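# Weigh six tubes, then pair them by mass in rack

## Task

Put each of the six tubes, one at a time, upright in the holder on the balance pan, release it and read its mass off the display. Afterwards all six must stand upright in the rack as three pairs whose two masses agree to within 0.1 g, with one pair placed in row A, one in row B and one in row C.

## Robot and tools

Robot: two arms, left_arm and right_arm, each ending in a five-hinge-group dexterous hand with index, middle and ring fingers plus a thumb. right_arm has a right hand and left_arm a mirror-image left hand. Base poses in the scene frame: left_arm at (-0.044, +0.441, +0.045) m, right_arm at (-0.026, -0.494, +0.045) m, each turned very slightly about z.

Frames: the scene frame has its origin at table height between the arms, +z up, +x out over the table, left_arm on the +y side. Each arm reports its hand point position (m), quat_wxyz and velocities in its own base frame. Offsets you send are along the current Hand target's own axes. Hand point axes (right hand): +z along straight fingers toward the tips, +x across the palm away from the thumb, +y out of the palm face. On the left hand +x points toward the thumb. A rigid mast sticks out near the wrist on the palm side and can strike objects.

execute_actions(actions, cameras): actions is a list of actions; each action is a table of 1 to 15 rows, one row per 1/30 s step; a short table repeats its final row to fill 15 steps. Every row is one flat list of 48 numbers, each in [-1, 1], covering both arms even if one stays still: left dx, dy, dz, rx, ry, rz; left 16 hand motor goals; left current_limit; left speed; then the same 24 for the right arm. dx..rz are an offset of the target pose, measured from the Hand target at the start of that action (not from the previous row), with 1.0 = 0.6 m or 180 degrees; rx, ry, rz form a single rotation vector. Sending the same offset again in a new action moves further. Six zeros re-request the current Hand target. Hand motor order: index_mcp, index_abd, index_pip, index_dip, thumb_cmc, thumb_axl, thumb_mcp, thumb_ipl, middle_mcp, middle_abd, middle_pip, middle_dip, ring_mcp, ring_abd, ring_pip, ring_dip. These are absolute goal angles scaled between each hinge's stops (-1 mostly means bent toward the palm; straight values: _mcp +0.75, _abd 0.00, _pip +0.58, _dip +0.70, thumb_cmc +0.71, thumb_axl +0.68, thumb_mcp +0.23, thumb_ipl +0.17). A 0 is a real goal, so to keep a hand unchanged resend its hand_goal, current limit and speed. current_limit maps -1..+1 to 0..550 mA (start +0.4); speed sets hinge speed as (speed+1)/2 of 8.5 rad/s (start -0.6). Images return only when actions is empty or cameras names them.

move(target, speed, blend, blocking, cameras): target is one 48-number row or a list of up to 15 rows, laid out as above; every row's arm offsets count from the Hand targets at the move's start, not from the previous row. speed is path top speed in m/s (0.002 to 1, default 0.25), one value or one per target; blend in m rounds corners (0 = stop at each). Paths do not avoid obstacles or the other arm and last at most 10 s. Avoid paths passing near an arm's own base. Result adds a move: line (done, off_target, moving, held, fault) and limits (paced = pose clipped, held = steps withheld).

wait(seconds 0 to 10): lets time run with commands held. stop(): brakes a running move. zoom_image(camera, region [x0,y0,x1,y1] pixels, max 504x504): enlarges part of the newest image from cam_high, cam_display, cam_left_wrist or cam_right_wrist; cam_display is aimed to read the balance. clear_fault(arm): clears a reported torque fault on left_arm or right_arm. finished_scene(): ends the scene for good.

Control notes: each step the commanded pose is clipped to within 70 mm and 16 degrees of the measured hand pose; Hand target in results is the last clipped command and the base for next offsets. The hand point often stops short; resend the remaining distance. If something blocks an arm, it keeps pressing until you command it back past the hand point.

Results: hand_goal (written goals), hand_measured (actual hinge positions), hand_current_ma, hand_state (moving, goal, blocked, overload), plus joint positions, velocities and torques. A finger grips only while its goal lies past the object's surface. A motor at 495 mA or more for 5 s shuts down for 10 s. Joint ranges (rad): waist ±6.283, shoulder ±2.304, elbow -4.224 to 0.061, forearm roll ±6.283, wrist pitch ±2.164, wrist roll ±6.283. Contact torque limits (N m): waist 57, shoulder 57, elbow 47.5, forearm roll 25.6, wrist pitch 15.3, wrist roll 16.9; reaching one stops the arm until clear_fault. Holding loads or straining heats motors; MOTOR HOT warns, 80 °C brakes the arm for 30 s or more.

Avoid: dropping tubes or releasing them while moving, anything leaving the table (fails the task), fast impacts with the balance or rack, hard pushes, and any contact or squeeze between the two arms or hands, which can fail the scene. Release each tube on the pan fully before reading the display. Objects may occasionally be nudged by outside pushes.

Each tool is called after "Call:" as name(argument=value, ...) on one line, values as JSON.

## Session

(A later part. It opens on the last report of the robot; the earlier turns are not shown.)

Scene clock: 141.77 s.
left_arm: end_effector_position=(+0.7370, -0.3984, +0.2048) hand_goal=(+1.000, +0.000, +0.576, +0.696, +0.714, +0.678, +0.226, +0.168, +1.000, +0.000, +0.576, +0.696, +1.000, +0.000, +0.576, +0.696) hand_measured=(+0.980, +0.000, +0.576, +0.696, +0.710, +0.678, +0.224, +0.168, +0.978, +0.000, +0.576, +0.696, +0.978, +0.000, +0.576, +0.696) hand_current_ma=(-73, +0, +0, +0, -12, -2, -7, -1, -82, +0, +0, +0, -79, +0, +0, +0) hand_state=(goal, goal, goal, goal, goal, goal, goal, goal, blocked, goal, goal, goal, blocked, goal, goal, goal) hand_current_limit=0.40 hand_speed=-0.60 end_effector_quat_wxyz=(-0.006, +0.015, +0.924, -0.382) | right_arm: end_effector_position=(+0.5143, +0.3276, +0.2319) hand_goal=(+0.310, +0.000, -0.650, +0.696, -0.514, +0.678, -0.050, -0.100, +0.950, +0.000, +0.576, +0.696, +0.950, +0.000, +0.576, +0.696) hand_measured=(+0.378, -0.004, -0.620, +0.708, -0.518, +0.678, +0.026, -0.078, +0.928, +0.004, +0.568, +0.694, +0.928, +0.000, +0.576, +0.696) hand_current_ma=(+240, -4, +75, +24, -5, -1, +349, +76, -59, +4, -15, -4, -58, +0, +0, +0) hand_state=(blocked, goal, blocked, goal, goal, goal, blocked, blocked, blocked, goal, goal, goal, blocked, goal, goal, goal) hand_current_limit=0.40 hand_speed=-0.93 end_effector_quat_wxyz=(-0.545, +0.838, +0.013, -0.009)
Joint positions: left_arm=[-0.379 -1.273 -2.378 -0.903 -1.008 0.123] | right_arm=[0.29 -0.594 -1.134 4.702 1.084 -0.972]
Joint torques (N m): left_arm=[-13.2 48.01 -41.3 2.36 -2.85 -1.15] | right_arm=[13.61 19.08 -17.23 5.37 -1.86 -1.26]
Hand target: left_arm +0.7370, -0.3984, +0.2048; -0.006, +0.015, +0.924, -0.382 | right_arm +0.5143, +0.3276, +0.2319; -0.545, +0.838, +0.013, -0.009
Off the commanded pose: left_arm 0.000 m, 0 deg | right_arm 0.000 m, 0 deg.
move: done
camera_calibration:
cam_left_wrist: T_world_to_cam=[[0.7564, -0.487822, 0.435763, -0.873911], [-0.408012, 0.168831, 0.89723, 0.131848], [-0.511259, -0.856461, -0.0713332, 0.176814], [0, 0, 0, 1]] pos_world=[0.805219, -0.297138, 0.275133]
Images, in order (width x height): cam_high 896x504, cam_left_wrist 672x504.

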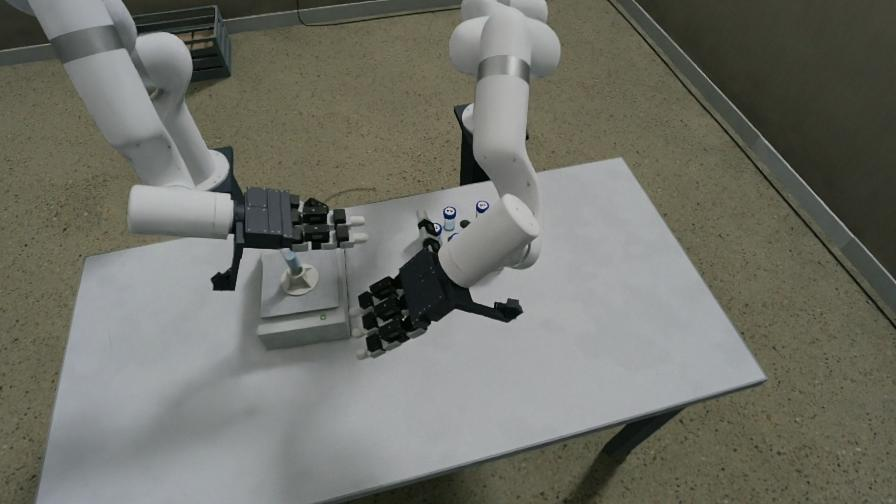

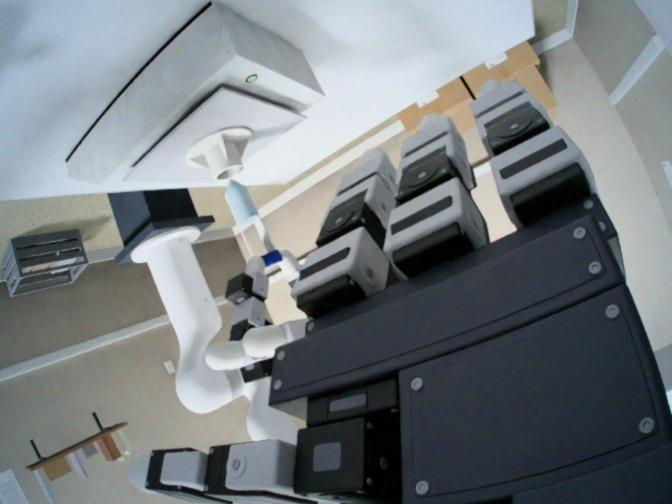

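Call:
move(target=[0,0,0,0,0,0,1,0,0.576,0.696,0.714,0.678,0.226,0.168,1,0,0.576,0.696,1,0,0.576,0.696,0.4,-0.6, 0.0005,0.0457,0.0203,0,0,0,0.31,0,-0.65,0.696,-0.514,0.678,-0.05,-0.1,0.95,0,0.576,0.696,0.95,0,0.576,0.696,0.4,-0.93], speed=0.05, cameras=["cam_high","cam_display","cam_left_wrist"])

Call:
zoom_image(camera="cam_left_wrist", region=[140, 90, 308, 258])

Scene clock: 143.40 s.
left_arm: end_effector_position=(+0.7370, -0.3984, +0.2048) hand_goal=(+1.000, +0.000, +0.576, +0.696, +0.714, +0.678, +0.226, +0.168, +1.000, +0.000, +0.576, +0.696, +1.000, +0.000, +0.576, +0.696) hand_measured=(+0.980, +0.000, +0.576, +0.696, +0.710, +0.678, +0.224, +0.168, +0.978, +0.000, +0.576, +0.696, +0.978, +0.000, +0.576, +0.696) hand_current_ma=(-73, +0, +0, +0, -12, -2, -7, -1, -82, +0, +0, +0, -79, +0, +0, +0) hand_state=(goal, goal, goal, goal, goal, goal, goal, goal, blocked, goal, goal, goal, blocked, goal, goal, goal) hand_current_limit=0.40 hand_speed=-0.60 end_effector_quat_wxyz=(-0.006, +0.015, +0.924, -0.382) | right_arm: end_effector_position=(+0.5145, +0.3276, +0.2018) hand_goal=(+0.310, +0.000, -0.650, +0.696, -0.514, +0.678, -0.050, -0.100, +0.950, +0.000, +0.576, +0.696, +0.950, +0.000, +0.576, +0.696) hand_measured=(+0.378, -0.004, -0.616, +0.710, -0.518, +0.678, +0.024, -0.078, +0.928, +0.004, +0.568, +0.694, +0.928, +0.000, +0.576, +0.696) hand_current_ma=(+234, -4, +90, +30, -5, -1, +339, +76, -59, +4, -15, -4, -58, +0, +0, +0) hand_state=(blocked, goal, blocked, goal, goal, goal, blocked, blocked, blocked, goal, goal, goal, blocked, goal, goal, goal) hand_current_limit=0.40 hand_speed=-0.93 end_effector_quat_wxyz=(-0.545, +0.839, +0.013, -0.009)
Joint positions: left_arm=[-0.379 -1.273 -2.378 -0.903 -1.008 0.123] | right_arm=[0.29 -0.646 -1.132 4.73 1.083 -1.033]
Joint torques (N m): left_arm=[-13.55 47.01 -41.17 2.35 -2.78 -1.19] | right_arm=[-6.84 18.34 -13.69 5.44 2.22 -1.28]
Hand target: left_arm +0.7370, -0.3984, +0.2048; -0.006, +0.015, +0.924, -0.382 | right_arm +0.5145, +0.3276, +0.2019; -0.545, +0.838, +0.013, -0.009
Off the commanded pose: left_arm 0.000 m, 0 deg | right_arm 0.000 m, 0 deg.
move: done
camera_calibration:
cam_left_wrist: T_world_to_cam=[[0.7564, -0.487822, 0.435763, -0.873911], [-0.408012, 0.168831, 0.89723, 0.131848], [-0.511259, -0.856461, -0.0713332, 0.176814], [0, 0, 0, 1]] pos_world=[0.805219, -0.297138, 0.275133]
Images, in order (width x height): cam_high 896x504, cam_display 896x504, cam_left_wrist 672x504.

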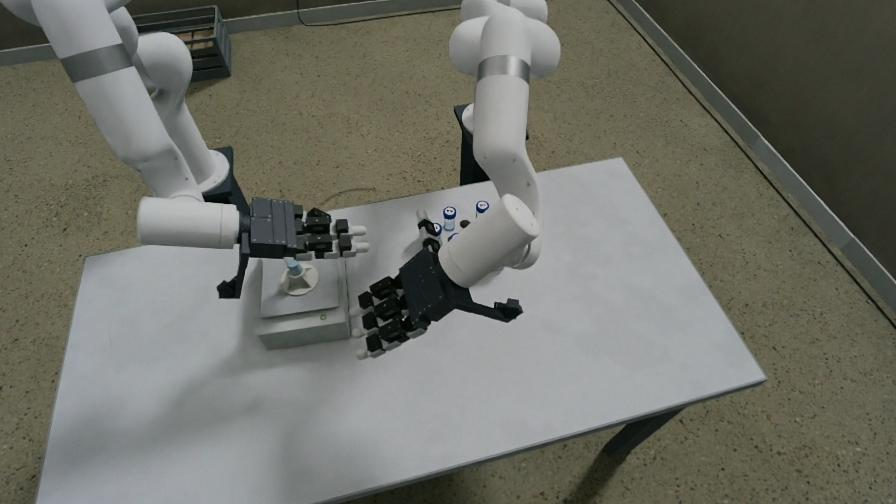

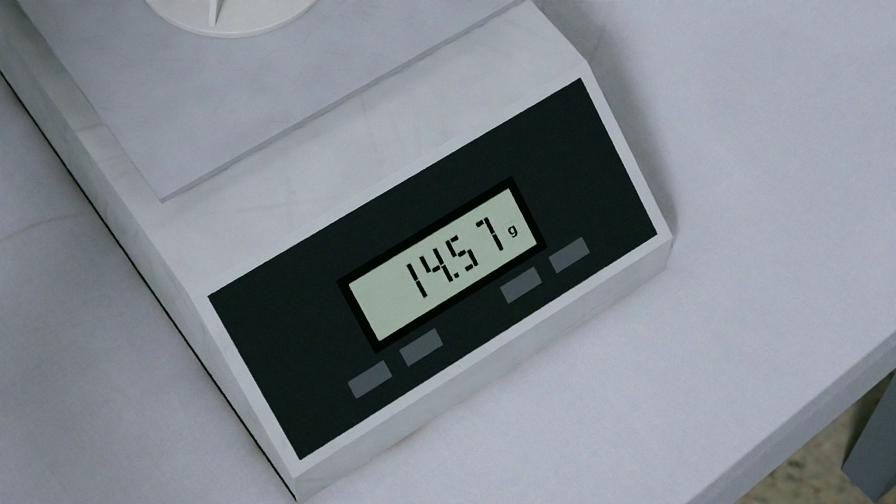

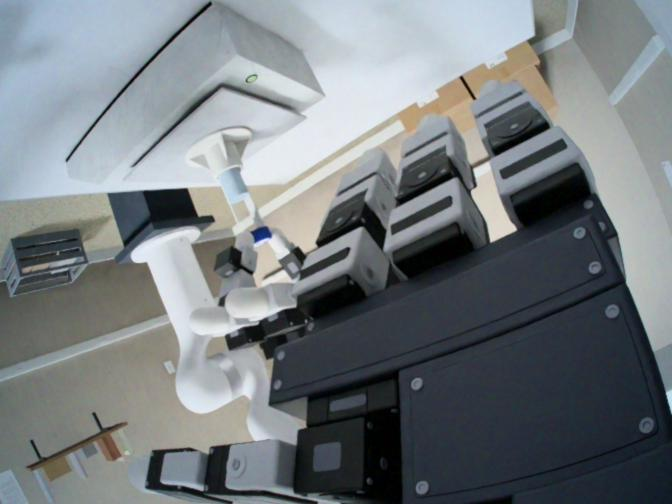

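Scaled by 3.000 from the camera's 672x504 image, which has a finer 960x720 frame.

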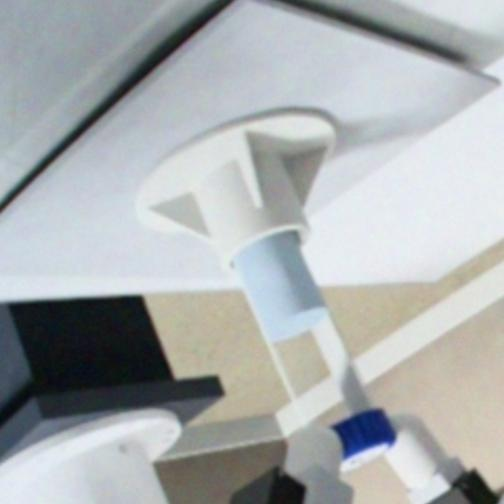

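Call:
move(target=[0,0,0,0,0,0,1,0,0.576,0.696,0.714,0.678,0.226,0.168,1,0,0.576,0.696,1,0,0.576,0.696,0.4,-0.6, 0,0.016,0.0071,0,0,0,0.31,0,-0.65,0.696,-0.514,0.678,-0.05,-0.1,0.95,0,0.576,0.696,0.95,0,0.576,0.696,0.4,-0.93], speed=0.04, cameras=["cam_display","cam_left_wrist"])

Call:
execute_actions(actions=[[[0,0,0,0,0,0,1,0,0.576,0.696,0.714,0.678,0.226,0.168,1,0,0.576,0.696,1,0,0.576,0.696,0.4,-0.6, 0,0,0,0,0,0,0.38,0,-0.65,0.696,-0.514,0.678,0.02,-0.085,0.95,0,0.576,0.696,0.95,0,0.576,0.696,0.4,-0.93]],[[0,0,0,0,0,0,1,0,0.576,0.696,0.714,0.678,0.226,0.168,1,0,0.576,0.696,1,0,0.576,0.696,0.4,-0.6, 0,0,0,0,0,0,0.44,0,-0.68,0.696,-0.514,0.678,0.08,-0.081,0.95,0,0.576,0.696,0.95,0,0.576,0.696,0.4,-0.9]],[[0,0,0,0,0,0,1,0,0.576,0.696,0.714,0.678,0.226,0.168,1,0,0.576,0.696,1,0,0.576,0.696,0.4,-0.6, 0,0,0,0,0,0,0.499,0,-0.72,0.696,-0.514,0.678,0.135,-0.081,0.95,0,0.576,0.696,0.95,0,0.576,0.696,0.4,-0.85]]], cameras=["cam_high","cam_display","cam_left_wrist","cam_right_wrist"])

Call:
zoom_image(camera="cam_right_wrist", region=[420, 0, 672, 200])

Scene clock: 145.03 s.
left_arm: end_effector_position=(+0.7370, -0.3984, +0.2048) hand_goal=(+1.000, +0.000, +0.576, +0.696, +0.714, +0.678, +0.226, +0.168, +1.000, +0.000, +0.576, +0.696, +1.000, +0.000, +0.576, +0.696) hand_measured=(+0.980, +0.000, +0.576, +0.696, +0.710, +0.678, +0.224, +0.168, +0.978, +0.000, +0.576, +0.696, +0.978, +0.000, +0.576, +0.696) hand_current_ma=(-73, +0, +0, +0, -12, -2, -7, -1, -82, +0, +0, +0, -79, +0, +0, +0) hand_state=(goal, goal, goal, goal, goal, goal, goal, goal, blocked, goal, goal, goal, blocked, goal, goal, goal) hand_current_limit=0.40 hand_speed=-0.60 end_effector_quat_wxyz=(-0.006, +0.015, +0.924, -0.382) | right_arm: end_effector_position=(+0.5145, +0.3276, +0.1914) hand_goal=(+0.310, +0.000, -0.650, +0.696, -0.514, +0.678, -0.050, -0.100, +0.950, +0.000, +0.576, +0.696, +0.950, +0.000, +0.576, +0.696) hand_measured=(+0.378, -0.004, -0.616, +0.710, -0.518, +0.678, +0.024, -0.078, +0.928, +0.004, +0.568, +0.694, +0.928, +0.000, +0.576, +0.696) hand_current_ma=(+234, -4, +91, +31, -5, -1, +338, +76, -59, +4, -15, -4, -58, +0, +0, +0) hand_state=(blocked, goal, blocked, goal, goal, goal, blocked, blocked, blocked, goal, goal, goal, blocked, goal, goal, goal) hand_current_limit=0.40 hand_speed=-0.93 end_effector_quat_wxyz=(-0.545, +0.838, +0.013, -0.009)
Joint positions: left_arm=[-0.379 -1.273 -2.378 -0.903 -1.008 0.123] | right_arm=[0.29 -0.664 -1.132 4.74 1.084 -1.054]
Joint torques (N m): left_arm=[-13.2 49.26 -40.47 2.84 -2.75 -1.19] | right_arm=[-9.56 16.89 -12.8 5.36 4.99 -1.38]
Hand target: left_arm +0.7370, -0.3984, +0.2048; -0.006, +0.015, +0.924, -0.382 | right_arm +0.5145, +0.3276, +0.1914; -0.545, +0.838, +0.013, -0.009
Off the commanded pose: left_arm 0.000 m, 0 deg | right_arm 0.000 m, 0 deg.
move: done
camera_calibration:
cam_left_wrist: T_world_to_cam=[[0.7564, -0.487822, 0.435763, -0.873911], [-0.408012, 0.168831, 0.89723, 0.131848], [-0.511259, -0.856461, -0.0713332, 0.176814], [0, 0, 0, 1]] pos_world=[0.805219, -0.297138, 0.275133]
Images, in order (width x height): cam_display 896x504, cam_left_wrist 672x504.

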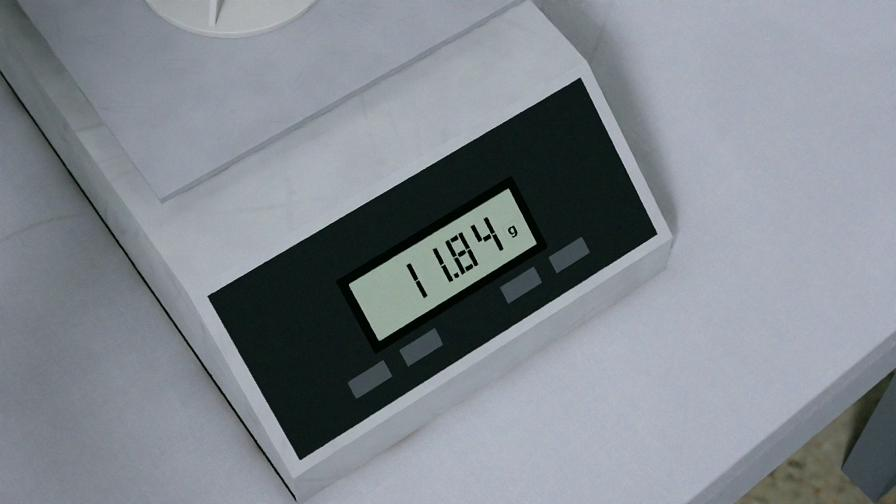

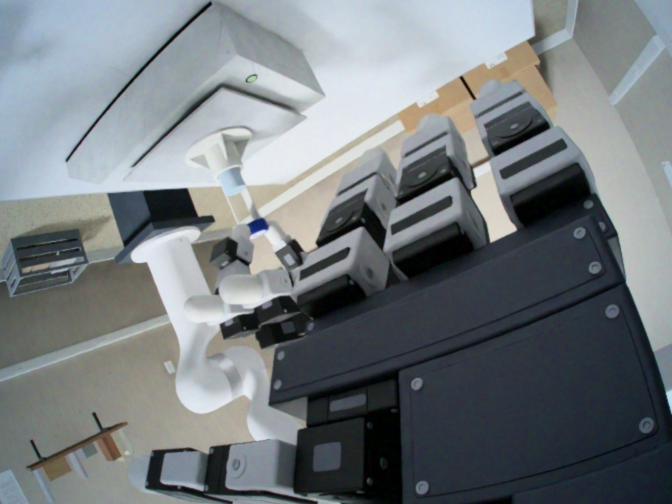

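Scene clock: 146.73 s.
left_arm: end_effector_position=(+0.7370, -0.3984, +0.2048) hand_goal=(+1.000, +0.000, +0.576, +0.696, +0.714, +0.678, +0.226, +0.168, +1.000, +0.000, +0.576, +0.696, +1.000, +0.000, +0.576, +0.696) hand_measured=(+0.980, +0.000, +0.576, +0.696, +0.710, +0.678, +0.224, +0.168, +0.978, +0.000, +0.576, +0.696, +0.978, +0.000, +0.576, +0.696) hand_current_ma=(-73, +0, +0, +0, -12, -2, -7, -1, -82, +0, +0, +0, -79, +0, +0, +0) hand_state=(goal, goal, goal, goal, goal, goal, goal, goal, blocked, goal, goal, goal, blocked, goal, goal, goal) hand_current_limit=0.40 hand_speed=-0.60 end_effector_quat_wxyz=(-0.006, +0.015, +0.924, -0.382) | right_arm: end_effector_position=(+0.5145, +0.3276, +0.1914) hand_goal=(+0.500, +0.000, -0.720, +0.696, -0.514, +0.678, +0.136, -0.080, +0.950, +0.000, +0.576, +0.696, +0.950, +0.000, +0.576, +0.696) hand_measured=(+0.488, -0.004, -0.714, +0.700, -0.518, +0.678, +0.132, -0.078, +0.928, +0.004, +0.568, +0.694, +0.928, +0.000, +0.576, +0.696) hand_current_ma=(-24, -4, +10, +4, -5, -1, -9, +5, -59, +4, -15, -4, -58, +0, +0, +0) hand_state=(goal, goal, goal, goal, goal, goal, goal, goal, blocked, goal, goal, goal, blocked, goal, goal, goal) hand_current_limit=0.40 hand_speed=-0.85 end_effector_quat_wxyz=(-0.545, +0.838, +0.013, -0.009)
Joint positions: left_arm=[-0.379 -1.273 -2.378 -0.903 -1.008 0.123] | right_arm=[0.29 -0.664 -1.132 4.74 1.084 -1.054]
Joint torques (N m): left_arm=[-12.58 48.08 -41.15 2.63 -2.9 -1.15] | right_arm=[-8.97 18.78 -10.8 5.06 4.57 -1.28]
Hand target: left_arm +0.7370, -0.3984, +0.2048; -0.006, +0.015, +0.924, -0.382 | right_arm +0.5145, +0.3276, +0.1914; -0.545, +0.838, +0.013, -0.009
Off the commanded pose: left_arm 0.000 m, 0 deg | right_arm 0.000 m, 0 deg.
Step readings (end_effector_position of left_arm | right_arm):
0: (+0.7370, -0.3984, +0.2048) | (+0.5145, +0.3276, +0.1914)
1: (+0.7370, -0.3984, +0.2048) | (+0.5145, +0.3276, +0.1914)
2: (+0.7370, -0.3984, +0.2048) | (+0.5145, +0.3276, +0.1914)
4: (+0.7370, -0.3984, +0.2048) | (+0.5145, +0.3276, +0.1914)
8: (+0.7370, -0.3984, +0.2048) | (+0.5145, +0.3276, +0.1914)
15: (+0.7370, -0.3984, +0.2048) | (+0.5145, +0.3276, +0.1914)
16: (+0.7370, -0.3984, +0.2048) | (+0.5145, +0.3276, +0.1914)
17: (+0.7370, -0.3984, +0.2048) | (+0.5145, +0.3276, +0.1914)
19: (+0.7370, -0.3984, +0.2048) | (+0.5145, +0.3276, +0.1914)
23: (+0.7370, -0.3984, +0.2048) | (+0.5145, +0.3276, +0.1914)
30: (+0.7370, -0.3984, +0.2048) | (+0.5145, +0.3276, +0.1914)
31: (+0.7370, -0.3984, +0.2048) | (+0.5145, +0.3276, +0.1914)
32: (+0.7370, -0.3984, +0.2048) | (+0.5145, +0.3276, +0.1914)
34: (+0.7370, -0.3984, +0.2048) | (+0.5145, +0.3276, +0.1914)
38: (+0.7370, -0.3984, +0.2048) | (+0.5145, +0.3276, +0.1914)
45: (+0.7370, -0.3984, +0.2048) | (+0.5145, +0.3276, +0.1914)
camera_calibration:
cam_left_wrist: T_world_to_cam=[[0.7564, -0.487822, 0.435763, -0.873911], [-0.408012, 0.168831, 0.89723, 0.131848], [-0.511259, -0.856461, -0.0713332, 0.176814], [0, 0, 0, 1]] pos_world=[0.805219, -0.297138, 0.275133]
cam_right_wrist: T_world_to_cam=[[-0.76426, -0.320771, -0.559475, 0.633306], [-0.389891, -0.461214, 0.797036, 0.152701], [-0.513704, 0.827277, 0.227422, 0.0758699], [0, 0, 0, 1]] pos_world=[0.582522, 0.210809, 0.215357]

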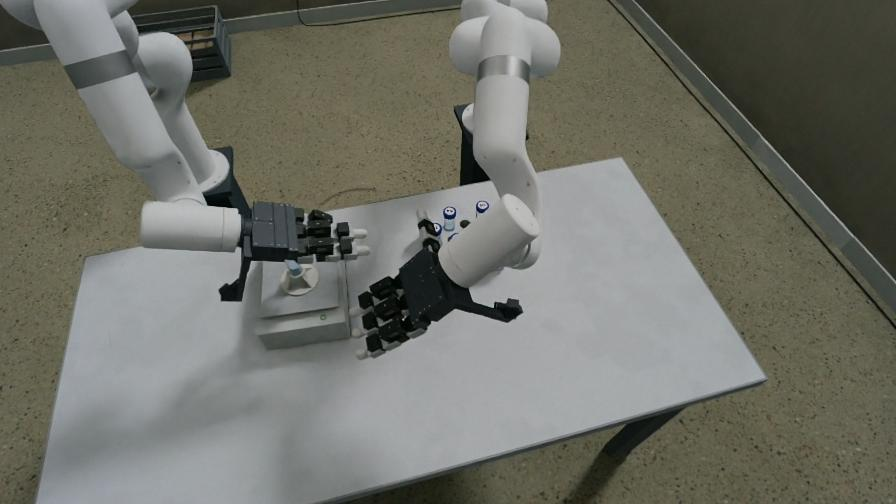

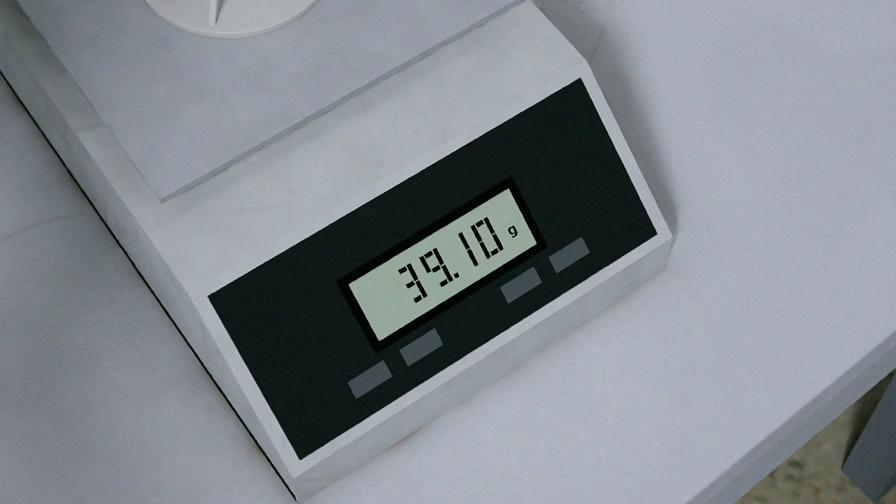

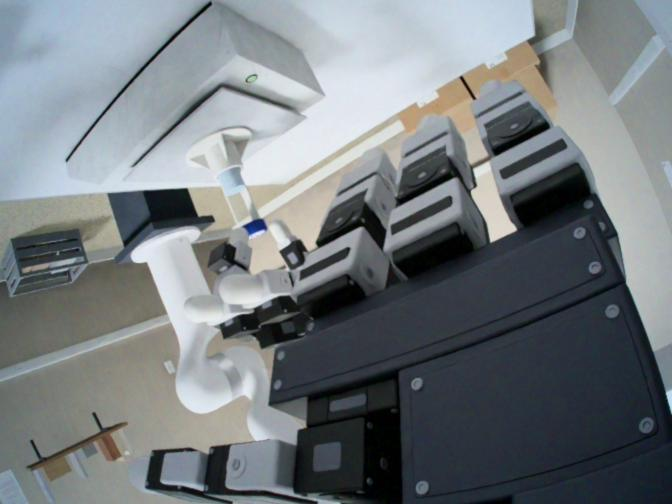

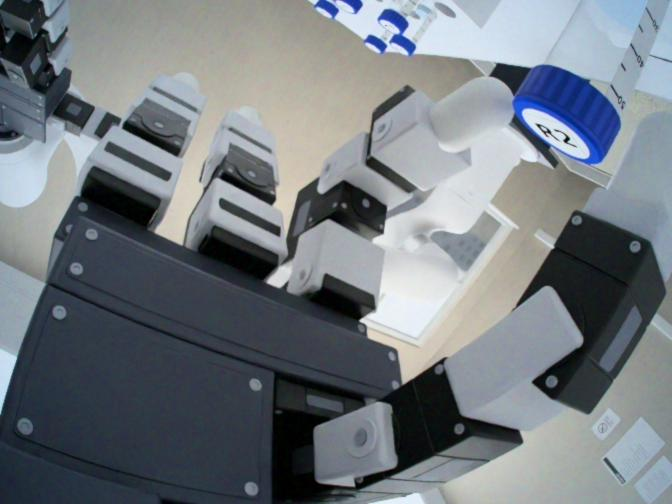

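Scaled by 2.000 from the camera's 672x504 image, which has a finer 960x720 frame.

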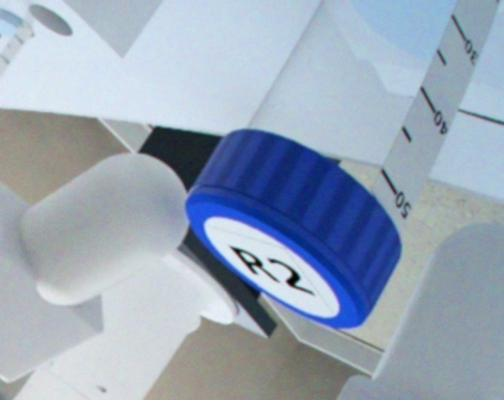

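Call:
execute_actions(actions=[[[0,0,0,0,0,0,1,0,0.576,0.696,0.714,0.678,0.226,0.168,1,0,0.576,0.696,1,0,0.576,0.696,0.4,-0.6, 0,0,0,0,0,0,0.56,0,-0.72,0.696,-0.514,0.678,0.16,-0.081,0.95,0,0.576,0.696,0.95,0,0.576,0.696,0.4,-0.85]]], cameras=["cam_display","cam_right_wrist"])

Call:
zoom_image(camera="cam_display", region=[336, 176, 556, 356])

Scene clock: 147.73 s.
left_arm: end_effector_position=(+0.7370, -0.3984, +0.2048) hand_goal=(+1.000, +0.000, +0.576, +0.696, +0.714, +0.678, +0.226, +0.168, +1.000, +0.000, +0.576, +0.696, +1.000, +0.000, +0.576, +0.696) hand_measured=(+0.980, +0.000, +0.576, +0.696, +0.710, +0.678, +0.224, +0.168, +0.978, +0.000, +0.576, +0.696, +0.978, +0.000, +0.576, +0.696) hand_current_ma=(-73, +0, +0, +0, -12, -2, -7, -1, -82, +0, +0, +0, -79, +0, +0, +0) hand_state=(goal, goal, goal, goal, goal, goal, goal, goal, blocked, goal, goal, goal, blocked, goal, goal, goal) hand_current_limit=0.40 hand_speed=-0.60 end_effector_quat_wxyz=(-0.006, +0.015, +0.924, -0.382) | right_arm: end_effector_position=(+0.5145, +0.3276, +0.1914) hand_goal=(+0.560, +0.000, -0.720, +0.696, -0.514, +0.678, +0.160, -0.080, +0.950, +0.000, +0.576, +0.696, +0.950, +0.000, +0.576, +0.696) hand_measured=(+0.548, -0.004, -0.714, +0.700, -0.518, +0.678, +0.156, -0.078, +0.928, +0.004, +0.568, +0.694, +0.928, +0.000, +0.576, +0.696) hand_current_ma=(-26, -4, +10, +4, -5, -1, -10, +4, -59, +4, -15, -4, -58, +0, +0, +0) hand_state=(goal, goal, goal, goal, goal, goal, goal, goal, blocked, goal, goal, goal, blocked, goal, goal, goal) hand_current_limit=0.40 hand_speed=-0.85 end_effector_quat_wxyz=(-0.545, +0.838, +0.013, -0.009)
Joint positions: left_arm=[-0.379 -1.273 -2.378 -0.903 -1.008 0.123] | right_arm=[0.29 -0.664 -1.132 4.74 1.084 -1.054]
Joint torques (N m): left_arm=[-13.27 46.9 -40.49 2.46 -2.78 -1.19] | right_arm=[-9.73 19.03 -10.85 4.69 4.42 -1.23]
Hand target: left_arm +0.7370, -0.3984, +0.2048; -0.006, +0.015, +0.924, -0.382 | right_arm +0.5145, +0.3276, +0.1914; -0.545, +0.838, +0.013, -0.009
Off the commanded pose: left_arm 0.000 m, 0 deg | right_arm 0.000 m, 0 deg.
Step readings (end_effector_position of left_arm | right_arm):
0: (+0.7370, -0.3984, +0.2048) | (+0.5145, +0.3276, +0.1914)
1: (+0.7370, -0.3984, +0.2048) | (+0.5145, +0.3276, +0.1914)
2: (+0.7370, -0.3984, +0.2048) | (+0.5145, +0.3276, +0.1914)
4: (+0.7370, -0.3984, +0.2048) | (+0.5145, +0.3276, +0.1914)
8: (+0.7370, -0.3984, +0.2048) | (+0.5145, +0.3276, +0.1914)
15: (+0.7370, -0.3984, +0.2048) | (+0.5145, +0.3276, +0.1914)
camera_calibration:
cam_right_wrist: T_world_to_cam=[[-0.76426, -0.320771, -0.559475, 0.633306], [-0.389891, -0.461214, 0.797036, 0.152701], [-0.513704, 0.827277, 0.227422, 0.0758699], [0, 0, 0, 1]] pos_world=[0.582522, 0.210809, 0.215357]
Images, in order (width x height): cam_display 896x504, cam_right_wrist 672x504.

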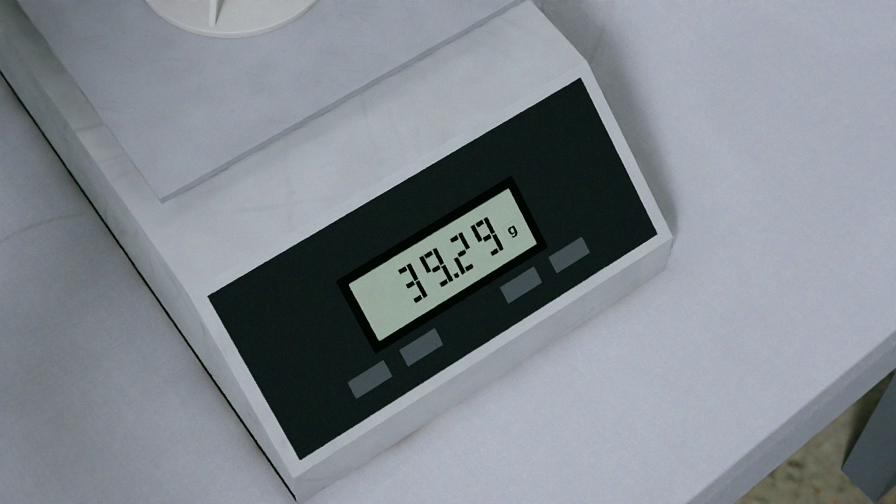

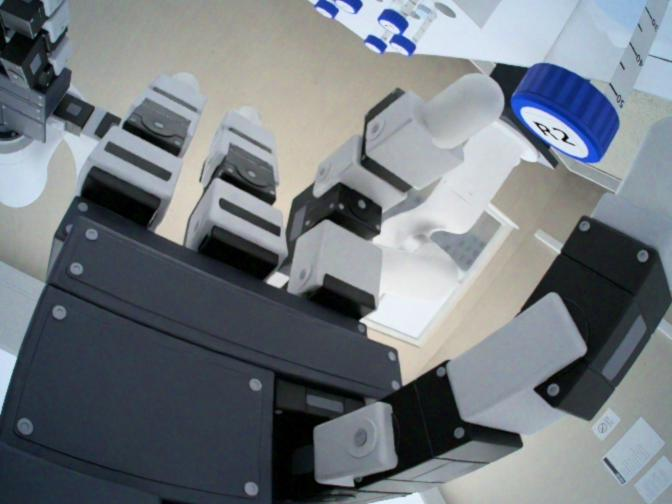

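Scaled by 2.291.

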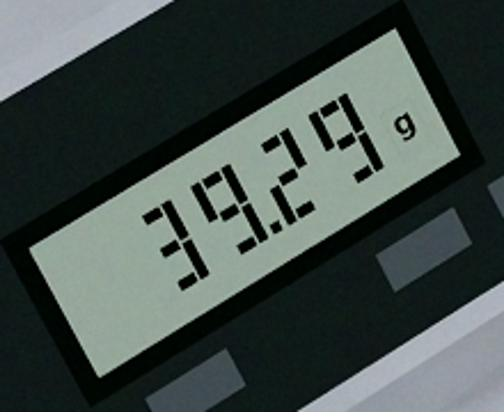

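Call:
wait(seconds=1, cameras=["cam_display"])

Scene clock: 148.90 s.
left_arm: end_effector_position=(+0.7370, -0.3984, +0.2048) hand_goal=(+1.000, +0.000, +0.576, +0.696, +0.714, +0.678, +0.226, +0.168, +1.000, +0.000, +0.576, +0.696, +1.000, +0.000, +0.576, +0.696) hand_measured=(+0.980, +0.000, +0.576, +0.696, +0.710, +0.678, +0.224, +0.168, +0.978, +0.000, +0.576, +0.696, +0.978, +0.000, +0.576, +0.696) hand_current_ma=(-73, +0, +0, +0, -12, -2, -7, -1, -82, +0, +0, +0, -79, +0, +0, +0) hand_state=(goal, goal, goal, goal, goal, goal, goal, goal, blocked, goal, goal, goal, blocked, goal, goal, goal) hand_current_limit=0.40 hand_speed=-0.60 end_effector_quat_wxyz=(-0.006, +0.015, +0.924, -0.382) | right_arm: end_effector_position=(+0.5145, +0.3276, +0.1914) hand_goal=(+0.560, +0.000, -0.720, +0.696, -0.514, +0.678, +0.160, -0.080, +0.950, +0.000, +0.576, +0.696, +0.950, +0.000, +0.576, +0.696) hand_measured=(+0.548, -0.004, -0.714, +0.700, -0.518, +0.678, +0.156, -0.078, +0.928, +0.004, +0.568, +0.694, +0.928, +0.000, +0.576, +0.696) hand_current_ma=(-26, -4, +10, +4, -5, -1, -10, +4, -59, +4, -15, -4, -58, +0, +0, +0) hand_state=(goal, goal, goal, goal, goal, goal, goal, goal, blocked, goal, goal, goal, blocked, goal, goal, goal) hand_current_limit=0.40 hand_speed=-0.85 end_effector_quat_wxyz=(-0.545, +0.838, +0.013, -0.009)
Joint positions: left_arm=[-0.379 -1.273 -2.378 -0.903 -1.008 0.123] | right_arm=[0.29 -0.664 -1.132 4.74 1.084 -1.054]
Joint torques (N m): left_arm=[-13.33 47.47 -40.98 2.61 -2.82 -1.11] | right_arm=[-10.24 19.06 -10.99 4.55 4.07 -1.19]
Hand target: left_arm +0.7370, -0.3984, +0.2048; -0.006, +0.015, +0.924, -0.382 | right_arm +0.5145, +0.3276, +0.1914; -0.545, +0.838, +0.013, -0.009
Off the commanded pose: left_arm 0.000 m, 0 deg | right_arm 0.000 m, 0 deg.
wait: 1.00 s; at rest from the start
Images, in order (width x height): cam_display 896x504.

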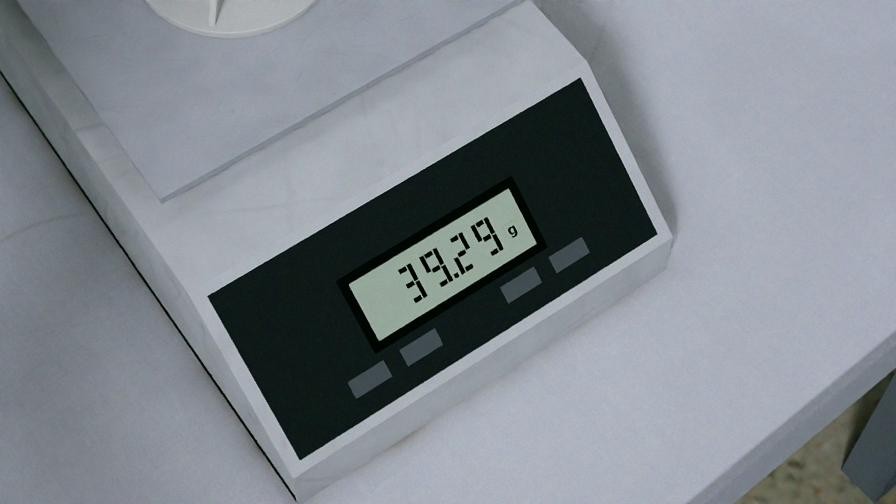

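Call:
execute_actions(actions=[[[0,0,0,0,0,0,1,0,0.576,0.696,0.714,0.678,0.226,0.168,1,0,0.576,0.696,1,0,0.576,0.696,0.4,-0.6, 0,0,0,0,0,0,0.42,0,-0.69,0.696,-0.514,0.678,0.04,-0.09,0.95,0,0.576,0.696,0.95,0,0.576,0.696,0.4,-0.9]],[[0,0,0,0,0,0,1,0,0.576,0.696,0.714,0.678,0.226,0.168,1,0,0.576,0.696,1,0,0.576,0.696,0.4,-0.6, 0,0,0,0,0,0,0.37,0,-0.67,0.696,-0.514,0.678,-0.01,-0.1,0.95,0,0.576,0.696,0.95,0,0.576,0.696,0.4,-0.93]],[[0,0,0,0,0,0,1,0,0.576,0.696,0.714,0.678,0.226,0.168,1,0,0.576,0.696,1,0,0.576,0.696,0.4,-0.6, 0,0,0,0,0,0,0.31,0,-0.66,0.696,-0.514,0.678,-0.05,-0.1,0.95,0,0.576,0.696,0.95,0,0.576,0.696,0.4,-0.93]]], cameras=["cam_right_wrist","cam_display"])

Call:
zoom_image(camera="cam_right_wrist", region=[420, 0, 672, 200])

Scene clock: 152.17 s.
left_arm: end_effector_position=(+0.7370, -0.3984, +0.2048) hand_goal=(+1.000, +0.000, +0.576, +0.696, +0.714, +0.678, +0.226, +0.168, +1.000, +0.000, +0.576, +0.696, +1.000, +0.000, +0.576, +0.696) hand_measured=(+0.980, +0.000, +0.576, +0.696, +0.710, +0.678, +0.224, +0.168, +0.978, +0.000, +0.576, +0.696, +0.978, +0.000, +0.576, +0.696) hand_current_ma=(-73, +0, +0, +0, -12, -2, -7, -1, -82, +0, +0, +0, -79, +0, +0, +0) hand_state=(goal, goal, goal, goal, goal, goal, goal, goal, blocked, goal, goal, goal, blocked, goal, goal, goal) hand_current_limit=0.40 hand_speed=-0.60 end_effector_quat_wxyz=(-0.006, +0.015, +0.924, -0.382) | right_arm: end_effector_position=(+0.5145, +0.3276, +0.1914) hand_goal=(+0.310, +0.000, -0.660, +0.696, -0.514, +0.678, -0.050, -0.100, +0.950, +0.000, +0.576, +0.696, +0.950, +0.000, +0.576, +0.696) hand_measured=(+0.382, -0.004, -0.654, +0.698, -0.518, +0.678, +0.036, -0.082, +0.928, +0.004, +0.568, +0.694, +0.928, +0.000, +0.576, +0.696) hand_current_ma=(+251, -4, +11, +4, -5, -1, +385, +62, -59, +4, -15, -4, -58, +0, +0, +0) hand_state=(blocked, goal, goal, goal, goal, goal, blocked, goal, blocked, goal, goal, goal, blocked, goal, goal, goal) hand_current_limit=0.40 hand_speed=-0.93 end_effector_quat_wxyz=(-0.545, +0.838, +0.013, -0.009)
Joint positions: left_arm=[-0.379 -1.273 -2.378 -0.903 -1.008 0.123] | right_arm=[0.29 -0.664 -1.132 4.74 1.084 -1.054]
Joint torques (N m): left_arm=[-13.27 47.47 -40.91 2.6 -2.87 -1.04] | right_arm=[-9.57 18.86 -11.13 3.87 3.23 -1.3]
Hand target: left_arm +0.7370, -0.3984, +0.2048; -0.006, +0.015, +0.924, -0.382 | right_arm +0.5145, +0.3276, +0.1914; -0.545, +0.838, +0.013, -0.009
Off the commanded pose: left_arm 0.000 m, 0 deg | right_arm 0.000 m, 0 deg.
Step readings (end_effector_position of left_arm | right_arm):
0: (+0.7370, -0.3984, +0.2048) | (+0.5145, +0.3276, +0.1914)
1: (+0.7370, -0.3984, +0.2048) | (+0.5145, +0.3276, +0.1914)
2: (+0.7370, -0.3984, +0.2048) | (+0.5145, +0.3276, +0.1914)
4: (+0.7370, -0.3984, +0.2048) | (+0.5145, +0.3276, +0.1914)
8: (+0.7370, -0.3984, +0.2048) | (+0.5145, +0.3276, +0.1914)
15: (+0.7370, -0.3984, +0.2048) | (+0.5145, +0.3276, +0.1914)
16: (+0.7370, -0.3984, +0.2048) | (+0.5145, +0.3276, +0.1914)
17: (+0.7370, -0.3984, +0.2048) | (+0.5145, +0.3276, +0.1914)
19: (+0.7370, -0.3984, +0.2048) | (+0.5145, +0.3276, +0.1914)
23: (+0.7370, -0.3984, +0.2048) | (+0.5145, +0.3276, +0.1914)
30: (+0.7370, -0.3984, +0.2048) | (+0.5145, +0.3276, +0.1914)
31: (+0.7370, -0.3984, +0.2048) | (+0.5145, +0.3276, +0.1914)
32: (+0.7370, -0.3984, +0.2048) | (+0.5145, +0.3276, +0.1914)
34: (+0.7370, -0.3984, +0.2048) | (+0.5145, +0.3276, +0.1914)
38: (+0.7370, -0.3984, +0.2048) | (+0.5145, +0.3276, +0.1914)
45: (+0.7370, -0.3984, +0.2048) | (+0.5145, +0.3276, +0.1914)
camera_calibration:
cam_right_wrist: T_world_to_cam=[[-0.76426, -0.320771, -0.559475, 0.633306], [-0.389891, -0.461214, 0.797036, 0.152701], [-0.513704, 0.827277, 0.227422, 0.0758699], [0, 0, 0, 1]] pos_world=[0.582522, 0.210809, 0.215357]
Images, in order (width x height): cam_display 896x504, cam_right_wrist 672x504.

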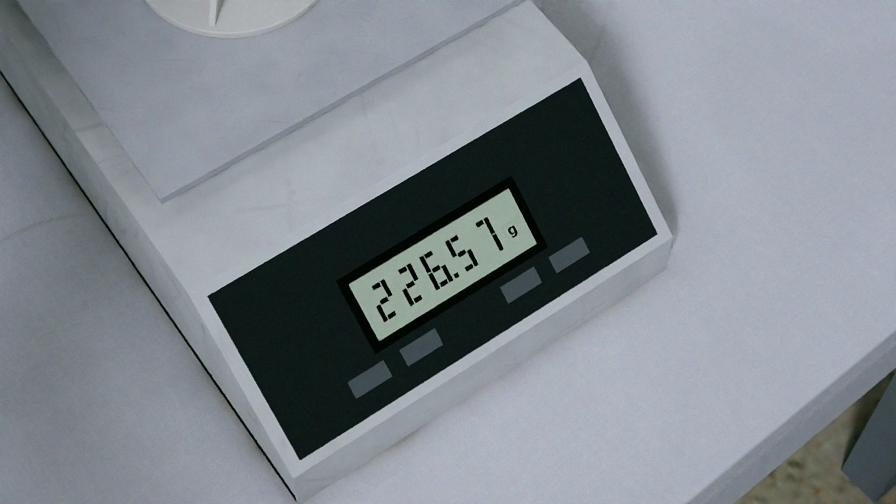

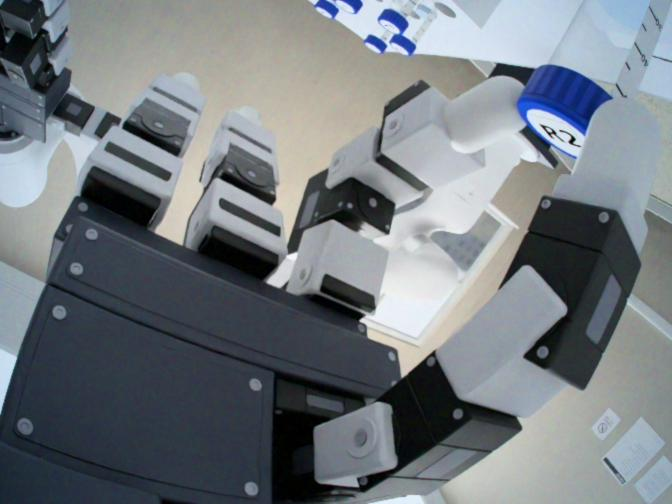

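Scaled by 2.000 from the camera's 672x504 image, which has a finer 960x720 frame.

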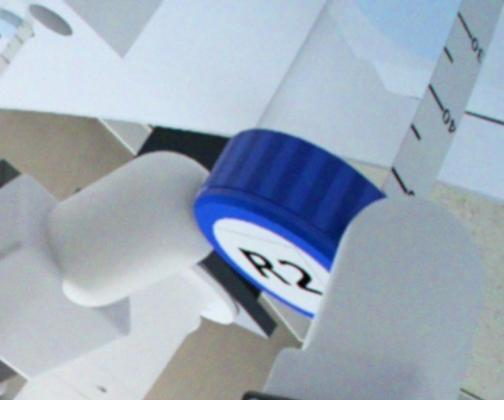

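Call:
move(target=[[0,0.1,-0.13,0,0,0,1,0,0.576,0.696,0.714,0.678,0.226,0.168,1,0,0.576,0.696,1,0,0.576,0.696,0.4,-0.6, 0,-0.0816,-0.0363,0,0,0,0.31,0,-0.66,0.696,-0.514,0.678,-0.05,-0.1,0.95,0,0.576,0.696,0.95,0,0.576,0.696,0.4,-0.93],[0,0.3583,-0.4762,0,0,0,1,0,0.576,0.696,0.714,0.678,0.226,0.168,1,0,0.576,0.696,1,0,0.576,0.696,0.4,-0.6, -0.0815,-0.3851,0.6453,0,0,0,0.31,0,-0.66,0.696,-0.514,0.678,-0.05,-0.1,0.95,0,0.576,0.696,0.95,0,0.576,0.696,0.4,-0.93]], speed=[0.12,0.25], blend=0.01, cameras=["cam_high","cam_display","cam_right_wrist"])

Call:
zoom_image(camera="cam_high", region=[400, 150, 520, 270])

Scene clock: 156.47 s.
left_arm: end_effector_position=(+0.7483, -0.0446, +0.2552) hand_goal=(+1.000, +0.000, +0.576, +0.696, +0.714, +0.678, +0.226, +0.168, +1.000, +0.000, +0.576, +0.696, +1.000, +0.000, +0.576, +0.696) hand_measured=(+0.980, +0.000, +0.576, +0.696, +0.710, +0.678, +0.224, +0.168, +0.978, +0.000, +0.576, +0.696, +0.978, +0.000, +0.576, +0.696) hand_current_ma=(-72, +0, +0, +0, -12, -2, -7, -1, -81, +0, +0, +0, -78, +0, +0, +0) hand_state=(goal, goal, goal, goal, goal, goal, goal, goal, blocked, goal, goal, goal, blocked, goal, goal, goal) hand_current_limit=0.40 hand_speed=-0.60 end_effector_quat_wxyz=(-0.006, +0.015, +0.924, -0.382) | right_arm: end_effector_position=(+0.4513, +0.7734, +0.2452) hand_goal=(+0.310, +0.000, -0.660, +0.696, -0.514, +0.678, -0.050, -0.100, +0.950, +0.000, +0.576, +0.696, +0.950, +0.000, +0.576, +0.696) hand_measured=(+0.376, -0.004, -0.634, +0.706, -0.518, +0.678, +0.032, -0.082, +0.928, +0.004, +0.568, +0.694, +0.928, +0.000, +0.576, +0.696) hand_current_ma=(+229, -4, +65, +20, -5, -1, +383, +63, -59, +4, -15, -4, -58, +0, +0, +0) hand_state=(blocked, goal, blocked, goal, goal, goal, blocked, goal, blocked, goal, goal, goal, blocked, goal, goal, goal) hand_current_limit=0.40 hand_speed=-0.93 end_effector_quat_wxyz=(-0.545, +0.838, +0.013, -0.009)
Joint positions: left_arm=[0.064 -1.027 -2.048 -0.834 -1.253 0.467] | right_arm=[0.903 -1.078 -2.003 4.873 0.639 -0.528]
Joint torques (N m): left_arm=[10.11 41.9 -39.95 2.57 -3.2 0.9] | right_arm=[12.05 31.64 -20.88 -3.23 -2.53 1.08]
Hand target: left_arm +0.7483, -0.0446, +0.2552; -0.006, +0.015, +0.924, -0.382 | right_arm +0.4513, +0.7734, +0.2452; -0.545, +0.838, +0.013, -0.009
Off the commanded pose: left_arm 0.000 m, 0 deg | right_arm 0.000 m, 0 deg.
move: done
camera_calibration:
cam_right_wrist: T_world_to_cam=[[-0.76426, -0.320771, -0.559475, 0.758028], [-0.389891, -0.461214, 0.797036, 0.29075], [-0.513704, 0.827277, 0.227422, -0.337683], [0, 0, 0, 1]] pos_world=[0.519222, 0.656609, 0.269157]
Images, in order (width x height): cam_high 896x504, cam_display 896x504, cam_right_wrist 672x504.

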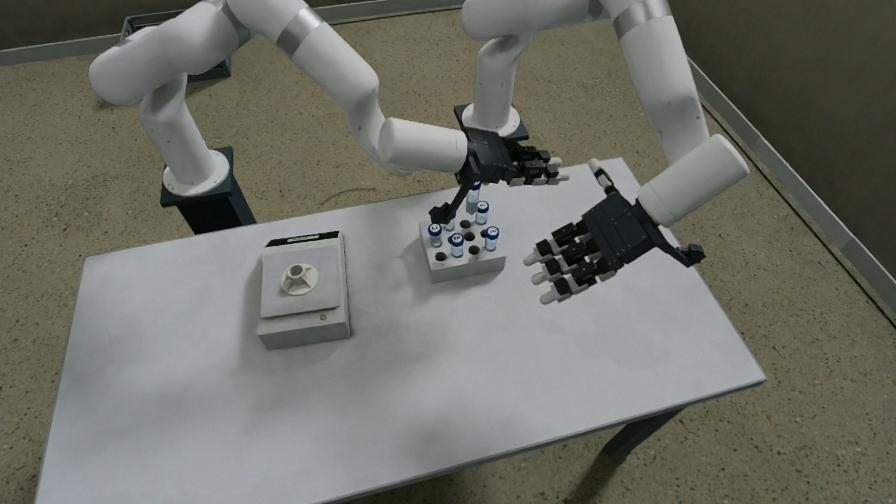

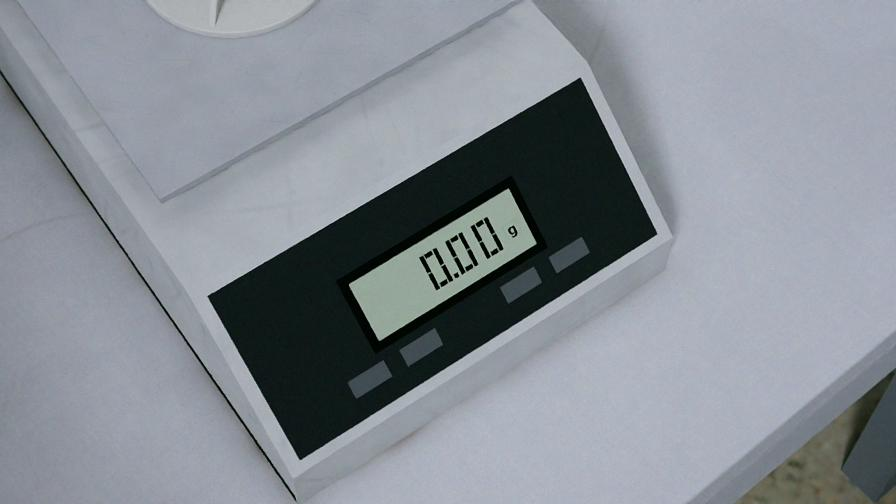

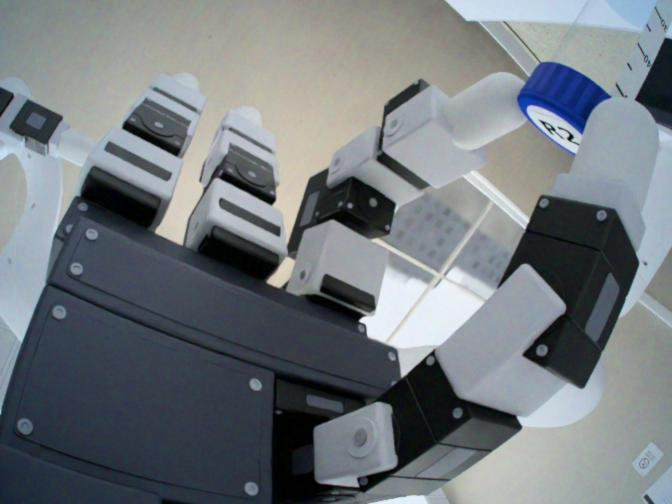

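Scaled by 4.200.

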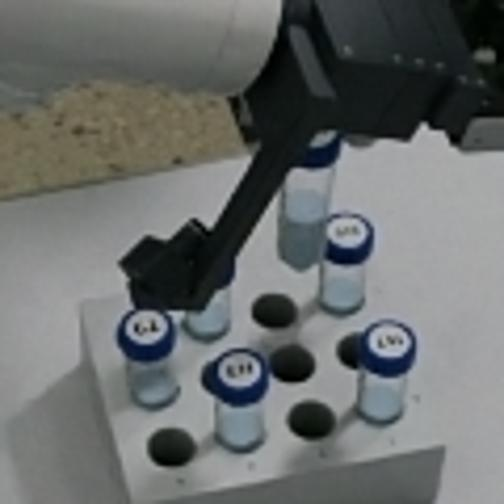

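Call:
move(target=[0,0,0,0,0,0,1,0,0.576,0.696,0.714,0.678,0.226,0.168,1,0,0.576,0.696,1,0,0.576,0.696,0.4,-0.6, 0,0.1365,0.0600,0,0,0,0.31,0,-0.66,0.696,-0.514,0.678,-0.05,-0.1,0.95,0,0.576,0.696,0.95,0,0.576,0.696,0.4,-0.93], speed=0.1, cameras=["cam_high"])

Call:
zoom_image(camera="cam_high", region=[420, 180, 520, 280])

Scene clock: 158.53 s.
left_arm: end_effector_position=(+0.7483, -0.0446, +0.2552) hand_goal=(+1.000, +0.000, +0.576, +0.696, +0.714, +0.678, +0.226, +0.168, +1.000, +0.000, +0.576, +0.696, +1.000, +0.000, +0.576, +0.696) hand_measured=(+0.980, +0.000, +0.576, +0.696, +0.710, +0.678, +0.224, +0.168, +0.978, +0.000, +0.576, +0.696, +0.978, +0.000, +0.576, +0.696) hand_current_ma=(-72, +0, +0, +0, -12, -2, -7, -1, -81, +0, +0, +0, -78, +0, +0, +0) hand_state=(goal, goal, goal, goal, goal, goal, goal, goal, blocked, goal, goal, goal, blocked, goal, goal, goal) hand_current_limit=0.40 hand_speed=-0.60 end_effector_quat_wxyz=(-0.006, +0.015, +0.924, -0.382) | right_arm: end_effector_position=(+0.4512, +0.7730, +0.1558) hand_goal=(+0.310, +0.000, -0.660, +0.696, -0.514, +0.678, -0.050, -0.100, +0.950, +0.000, +0.576, +0.696, +0.950, +0.000, +0.576, +0.696) hand_measured=(+0.376, -0.004, -0.634, +0.706, -0.518, +0.678, +0.032, -0.082, +0.928, +0.004, +0.568, +0.694, +0.928, +0.000, +0.576, +0.696) hand_current_ma=(+229, -4, +65, +20, -5, -1, +383, +63, -59, +4, -15, -4, -58, +0, +0, +0) hand_state=(blocked, goal, blocked, goal, goal, goal, blocked, goal, blocked, goal, goal, goal, blocked, goal, goal, goal) hand_current_limit=0.40 hand_speed=-0.93 end_effector_quat_wxyz=(-0.545, +0.838, +0.013, -0.009)
Joint positions: left_arm=[0.064 -1.027 -2.048 -0.834 -1.253 0.467] | right_arm=[0.903 -1.191 -1.999 5.022 0.667 -0.716]
Joint torques (N m): left_arm=[8.89 42.73 -40.6 2.76 -3.07 0.92] | right_arm=[-8.14 32.9 -20.65 5.41 4.62 -1.4]
Hand target: left_arm +0.7483, -0.0446, +0.2552; -0.006, +0.015, +0.924, -0.382 | right_arm +0.4512, +0.7730, +0.1557; -0.545, +0.838, +0.013, -0.009
Off the commanded pose: left_arm 0.000 m, 0 deg | right_arm 0.000 m, 0 deg.
move: done
Images, in order (width x height): cam_high 896x504.

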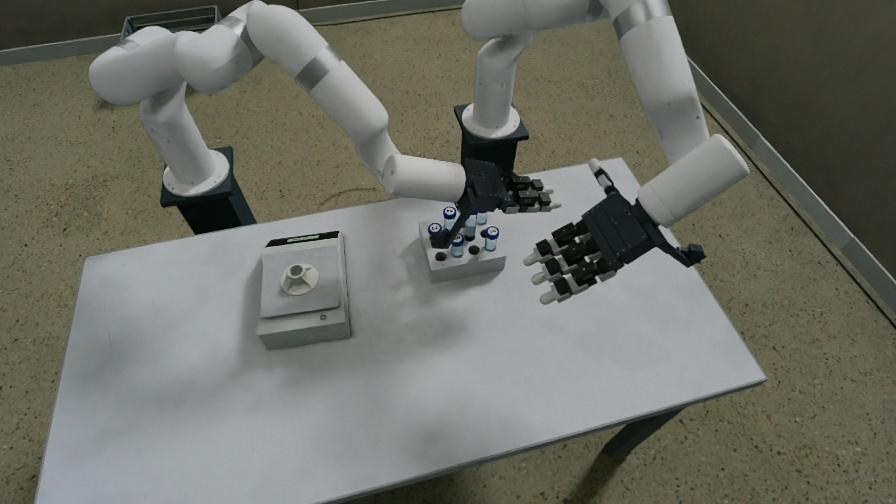

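Scaled by 5.040.

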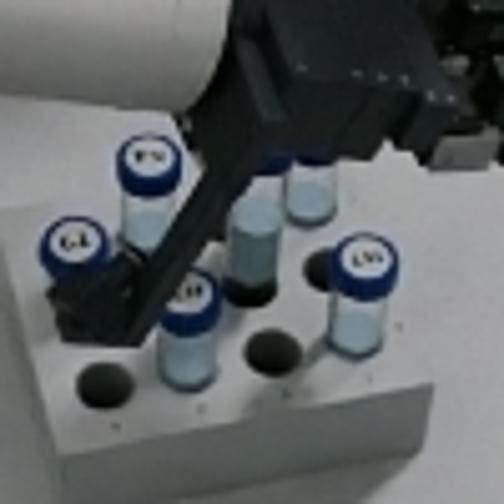

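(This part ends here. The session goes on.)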